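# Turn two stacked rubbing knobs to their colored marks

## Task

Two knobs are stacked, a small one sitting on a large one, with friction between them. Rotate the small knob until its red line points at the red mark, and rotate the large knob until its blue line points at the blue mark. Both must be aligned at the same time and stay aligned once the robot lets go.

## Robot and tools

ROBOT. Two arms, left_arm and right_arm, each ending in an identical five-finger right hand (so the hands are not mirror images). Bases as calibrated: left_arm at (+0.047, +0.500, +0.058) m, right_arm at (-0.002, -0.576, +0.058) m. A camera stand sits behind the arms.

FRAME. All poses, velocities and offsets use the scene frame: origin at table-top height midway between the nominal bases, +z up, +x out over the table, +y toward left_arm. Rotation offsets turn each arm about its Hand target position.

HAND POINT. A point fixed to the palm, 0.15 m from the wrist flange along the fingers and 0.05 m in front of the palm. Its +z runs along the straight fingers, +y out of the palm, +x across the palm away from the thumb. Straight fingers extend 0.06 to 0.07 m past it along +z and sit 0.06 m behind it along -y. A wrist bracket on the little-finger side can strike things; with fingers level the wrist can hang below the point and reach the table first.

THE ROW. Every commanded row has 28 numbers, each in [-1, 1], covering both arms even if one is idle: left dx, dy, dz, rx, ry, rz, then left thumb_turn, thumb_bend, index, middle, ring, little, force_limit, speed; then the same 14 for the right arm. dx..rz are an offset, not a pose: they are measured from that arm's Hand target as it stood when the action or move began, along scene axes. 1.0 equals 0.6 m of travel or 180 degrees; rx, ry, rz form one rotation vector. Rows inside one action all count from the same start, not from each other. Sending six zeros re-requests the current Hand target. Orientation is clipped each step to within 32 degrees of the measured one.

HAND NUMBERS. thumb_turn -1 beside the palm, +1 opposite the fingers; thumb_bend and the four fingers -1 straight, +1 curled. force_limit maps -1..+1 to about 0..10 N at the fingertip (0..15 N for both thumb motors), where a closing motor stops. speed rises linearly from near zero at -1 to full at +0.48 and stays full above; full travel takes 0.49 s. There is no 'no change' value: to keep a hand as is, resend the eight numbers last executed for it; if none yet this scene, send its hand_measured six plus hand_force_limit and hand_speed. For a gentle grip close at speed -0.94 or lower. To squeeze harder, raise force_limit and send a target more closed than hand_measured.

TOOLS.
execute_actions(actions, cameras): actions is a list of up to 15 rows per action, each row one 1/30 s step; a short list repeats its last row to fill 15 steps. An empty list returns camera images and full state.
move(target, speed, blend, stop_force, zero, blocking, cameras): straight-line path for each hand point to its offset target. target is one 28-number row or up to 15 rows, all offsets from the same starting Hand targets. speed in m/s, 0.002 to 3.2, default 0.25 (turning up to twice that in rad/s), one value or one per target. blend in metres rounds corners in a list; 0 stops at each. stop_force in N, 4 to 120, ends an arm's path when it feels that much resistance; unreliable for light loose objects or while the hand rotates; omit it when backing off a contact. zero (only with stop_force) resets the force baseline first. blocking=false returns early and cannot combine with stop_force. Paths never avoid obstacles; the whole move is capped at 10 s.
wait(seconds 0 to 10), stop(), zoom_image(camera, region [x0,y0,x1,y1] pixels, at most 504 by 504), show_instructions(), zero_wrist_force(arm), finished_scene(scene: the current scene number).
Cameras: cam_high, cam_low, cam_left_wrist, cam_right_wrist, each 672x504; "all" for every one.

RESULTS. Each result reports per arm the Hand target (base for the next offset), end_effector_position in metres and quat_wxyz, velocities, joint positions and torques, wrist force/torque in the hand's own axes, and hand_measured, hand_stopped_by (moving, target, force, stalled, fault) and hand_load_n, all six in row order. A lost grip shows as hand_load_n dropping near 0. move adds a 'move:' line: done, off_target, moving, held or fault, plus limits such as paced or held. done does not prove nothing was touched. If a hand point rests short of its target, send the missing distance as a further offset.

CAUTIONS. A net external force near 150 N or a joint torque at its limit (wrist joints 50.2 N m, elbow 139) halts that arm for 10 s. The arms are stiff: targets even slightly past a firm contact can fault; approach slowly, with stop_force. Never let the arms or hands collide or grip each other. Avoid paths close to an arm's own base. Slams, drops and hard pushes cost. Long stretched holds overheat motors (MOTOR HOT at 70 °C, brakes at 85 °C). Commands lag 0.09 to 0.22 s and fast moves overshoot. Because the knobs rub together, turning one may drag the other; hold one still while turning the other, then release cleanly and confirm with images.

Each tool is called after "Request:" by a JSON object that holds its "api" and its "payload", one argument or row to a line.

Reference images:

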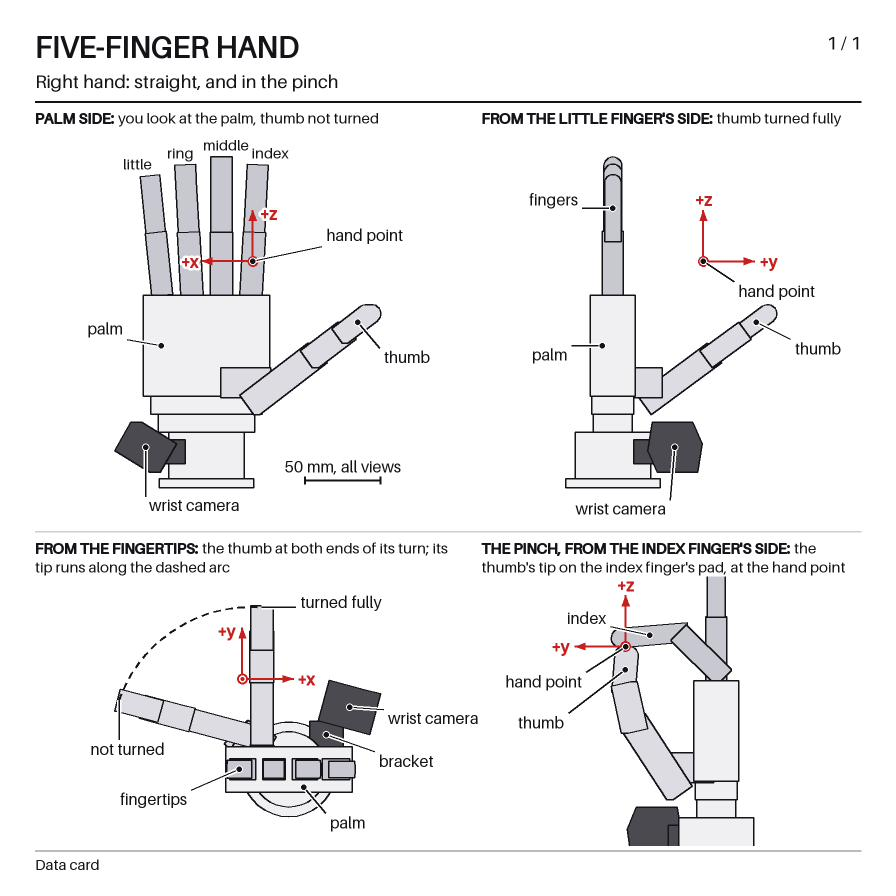

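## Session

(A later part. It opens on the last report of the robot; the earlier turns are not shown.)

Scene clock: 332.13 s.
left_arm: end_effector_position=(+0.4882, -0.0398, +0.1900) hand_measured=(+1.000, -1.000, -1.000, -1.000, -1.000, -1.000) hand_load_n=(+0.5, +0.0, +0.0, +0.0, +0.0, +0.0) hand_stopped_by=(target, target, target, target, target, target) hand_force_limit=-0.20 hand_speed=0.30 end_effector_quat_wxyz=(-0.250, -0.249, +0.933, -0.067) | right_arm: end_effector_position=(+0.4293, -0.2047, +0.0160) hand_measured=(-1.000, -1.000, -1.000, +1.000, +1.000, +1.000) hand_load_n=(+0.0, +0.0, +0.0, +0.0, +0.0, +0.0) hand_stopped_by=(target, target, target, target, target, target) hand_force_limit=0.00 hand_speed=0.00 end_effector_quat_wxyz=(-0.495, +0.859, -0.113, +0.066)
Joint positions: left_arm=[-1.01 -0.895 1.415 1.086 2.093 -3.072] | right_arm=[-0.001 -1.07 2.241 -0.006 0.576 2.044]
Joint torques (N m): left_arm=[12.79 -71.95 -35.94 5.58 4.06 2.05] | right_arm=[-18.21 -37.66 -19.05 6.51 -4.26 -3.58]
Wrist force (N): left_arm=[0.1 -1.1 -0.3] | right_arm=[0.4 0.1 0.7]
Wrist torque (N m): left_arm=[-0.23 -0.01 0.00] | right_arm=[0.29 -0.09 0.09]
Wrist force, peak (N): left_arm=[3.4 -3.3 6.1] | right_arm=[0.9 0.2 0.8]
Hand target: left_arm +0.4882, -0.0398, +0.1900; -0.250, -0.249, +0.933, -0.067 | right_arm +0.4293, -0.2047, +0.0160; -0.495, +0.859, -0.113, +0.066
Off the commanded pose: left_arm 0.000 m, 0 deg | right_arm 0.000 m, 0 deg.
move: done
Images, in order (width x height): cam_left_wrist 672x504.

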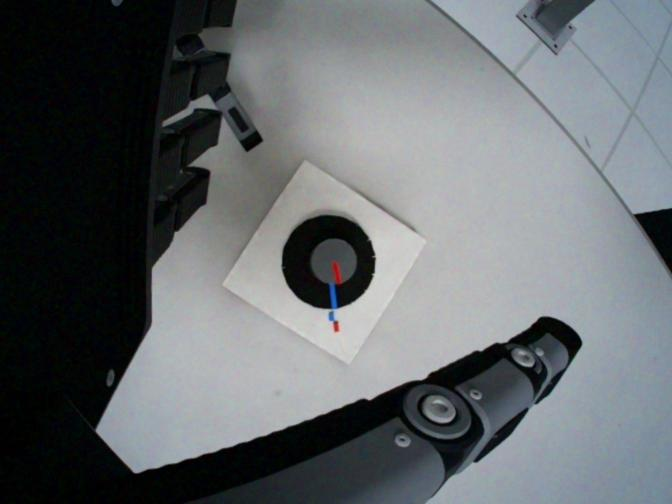

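Request:
{"api": "move", "payload": {
  "target": [
    [-0.0045,-0.003,-0.1,-0.2063,-0.2935,0.0872,1,-0.65,0,0,1,1,-0.2,0.3, 0,0,0,0,0,0,-1,-1,-1,1,1,1,0,0],
    [-0.0045,-0.003,-0.1993,-0.2063,-0.2935,0.0872,1,-0.65,0,0,1,1,-0.2,0.3, 0,0,0,0,0,0,-1,-1,-1,1,1,1,0,0],
    [-0.0045,-0.003,-0.1993,-0.2063,-0.2935,0.0872,1,0.25,0.4,0.4,1,1,-0.2,-0.85, 0,0,0,0,0,0,-1,-1,-1,1,1,1,0,0]
  ],
  "speed": [0.4,0.1,0.1]
}}

Request:
{"api": "move", "payload": {
  "target": [
    [-0.0001,-0.0007,0,0,0,-0.01111,1,0.25,0.4,0.4,1,1,-0.2,-0.85, 0,0,0,0,0,0,-1,-1,-1,1,1,1,0,0],
    [-0.0001,-0.0007,0,0,0,-0.01111,1,-0.65,0,0,1,1,-0.2,0, 0,0,0,0,0,0,-1,-1,-1,1,1,1,0,0],
    [-0.0001,-0.0007,0.1,0,0,-0.01111,1,-0.65,0,0,1,1,-0.2,0, 0,0,0,0,0,0,-1,-1,-1,1,1,1,0,0],
    [0.0045,0.0032,0.1992,0.2063,0.2935,-0.0872,1,-1,-1,-1,-1,-1,-0.2,0.3, 0,0,0,0,0,0,-1,-1,-1,1,1,1,0,0]
  ],
  "speed": [0.1,0.15,0.15,0.4],
  "blend": [0,0,0.01,0],
  "cameras": ["cam_left_wrist"]
}}

Request:
{"api": "zoom_image", "payload": {
  "camera": "cam_left_wrist",
  "region": [240, 160, 420, 340]
}}

Request:
{"api": "zoom_image", "payload": {
  "camera": "cam_left_wrist",
  "region": [290, 245, 380, 335]
}}

Scene clock: 362.97 s.
left_arm: end_effector_position=(+0.4855, -0.0416, +0.0704) hand_measured=(+1.000, -0.540, +0.150, +0.122, +1.000, +1.000) hand_load_n=(+0.0, +6.5, +10.0, +3.5, +0.0, +0.0) hand_stopped_by=(target, force, force, force, target, target) hand_force_limit=-0.20 hand_speed=-0.85 end_effector_quat_wxyz=(+0.130, -0.224, +0.837, -0.483) | right_arm: end_effector_position=(+0.4293, -0.2047, +0.0160) hand_measured=(-1.000, -1.000, -1.000, +1.000, +1.000, +1.000) hand_load_n=(-0.5, +0.0, +0.0, +0.0, +0.0, +0.0) hand_stopped_by=(target, target, target, target, target, target) hand_force_limit=0.00 hand_speed=0.00 end_effector_quat_wxyz=(-0.495, +0.859, -0.113, +0.066)
Joint positions: left_arm=[-1.272 -1.262 2.205 -0.41 1.394 -3.243] | right_arm=[-0.001 -1.07 2.241 -0.006 0.576 2.044]
Joint torques (N m): left_arm=[14 -40.15 -12.99 3.12 3.48 1.78] | right_arm=[-17.57 -36.22 -19.76 6.67 -4.08 -3.35]
Wrist force (N): left_arm=[1.2 -0.1 6.6] | right_arm=[0.4 0.2 0.4]
Wrist torque (N m): left_arm=[-0.29 -0.14 -0.06] | right_arm=[0.32 -0.08 0.09]
Wrist force, peak (N): left_arm=[1.2 -2.7 8.5] | right_arm=[1.0 0.2 0.8]
Hand target: left_arm +0.4855, -0.0416, +0.0704; +0.130, -0.224, +0.837, -0.483 | right_arm +0.4293, -0.2047, +0.0160; -0.495, +0.859, -0.113, +0.066
Off the commanded pose: left_arm 0.000 m, 0 deg | right_arm 0.000 m, 0 deg.
move: done

Scene clock: 368.00 s.
left_arm: end_effector_position=(+0.4882, -0.0397, +0.1899) hand_measured=(+1.000, -1.000, -1.000, -1.000, -1.000, -1.000) hand_load_n=(+0.0, +0.0, +0.0, +0.0, +0.0, +0.0) hand_stopped_by=(target, target, target, target, target, target) hand_force_limit=-0.20 hand_speed=0.30 end_effector_quat_wxyz=(-0.250, -0.249, +0.933, -0.067) | right_arm: end_effector_position=(+0.4293, -0.2047, +0.0160) hand_measured=(-1.000, -1.000, -1.000, +1.000, +1.000, +1.000) hand_load_n=(+0.0, +0.0, +0.0, +0.0, +0.0, +0.0) hand_stopped_by=(target, target, target, target, target, target) hand_force_limit=0.00 hand_speed=0.00 end_effector_quat_wxyz=(-0.495, +0.859, -0.113, +0.066)
Joint positions: left_arm=[-1.01 -0.895 1.415 1.086 2.093 -3.072] | right_arm=[-0.001 -1.07 2.241 -0.006 0.576 2.044]
Joint torques (N m): left_arm=[11.9 -73.33 -35.32 5.5 4.03 2.06] | right_arm=[-16.92 -37.91 -19.97 6.45 -4.09 -3.18]
Wrist force (N): left_arm=[0.2 -1.5 -0.5] | right_arm=[0.6 0.2 0.7]
Wrist torque (N m): left_arm=[-0.27 -0.02 0.00] | right_arm=[0.31 -0.12 0.11]
Wrist force, peak (N): left_arm=[1.2 -4.2 6.9] | right_arm=[0.7 0.2 1.0]
Hand target: left_arm +0.4882, -0.0397, +0.1899; -0.250, -0.249, +0.933, -0.067 | right_arm +0.4293, -0.2047, +0.0160; -0.495, +0.859, -0.113, +0.066
Off the commanded pose: left_arm 0.000 m, 0 deg | right_arm 0.000 m, 0 deg.
move: done
Images, in order (width x height): cam_left_wrist 672x504.

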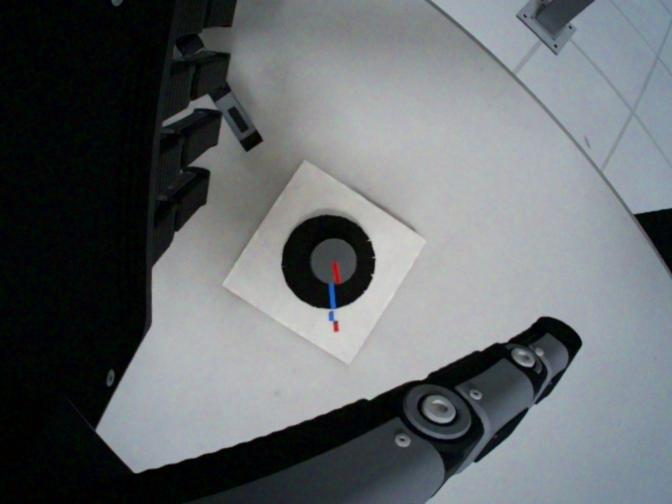

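Scaled by 2.800 from the camera's 672x504 image, which has a finer 960x720 frame.

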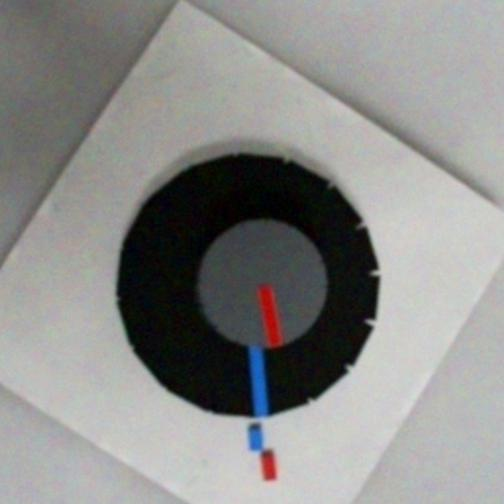

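Scaled by 5.600 from the camera's 672x504 image, which has a finer 960x720 frame.

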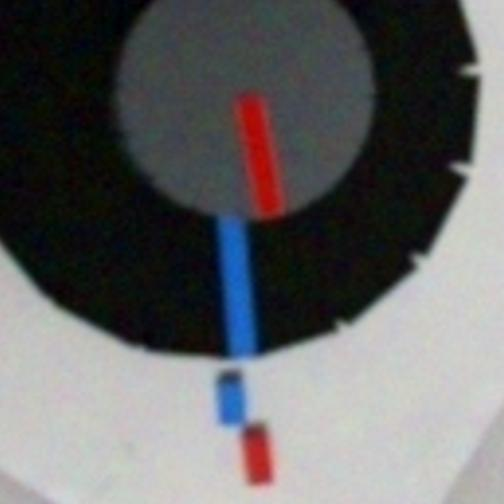

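Request:
{"api": "finished_scene", "payload": {
  "scene": 2
}}

The scene is finished: the task was done.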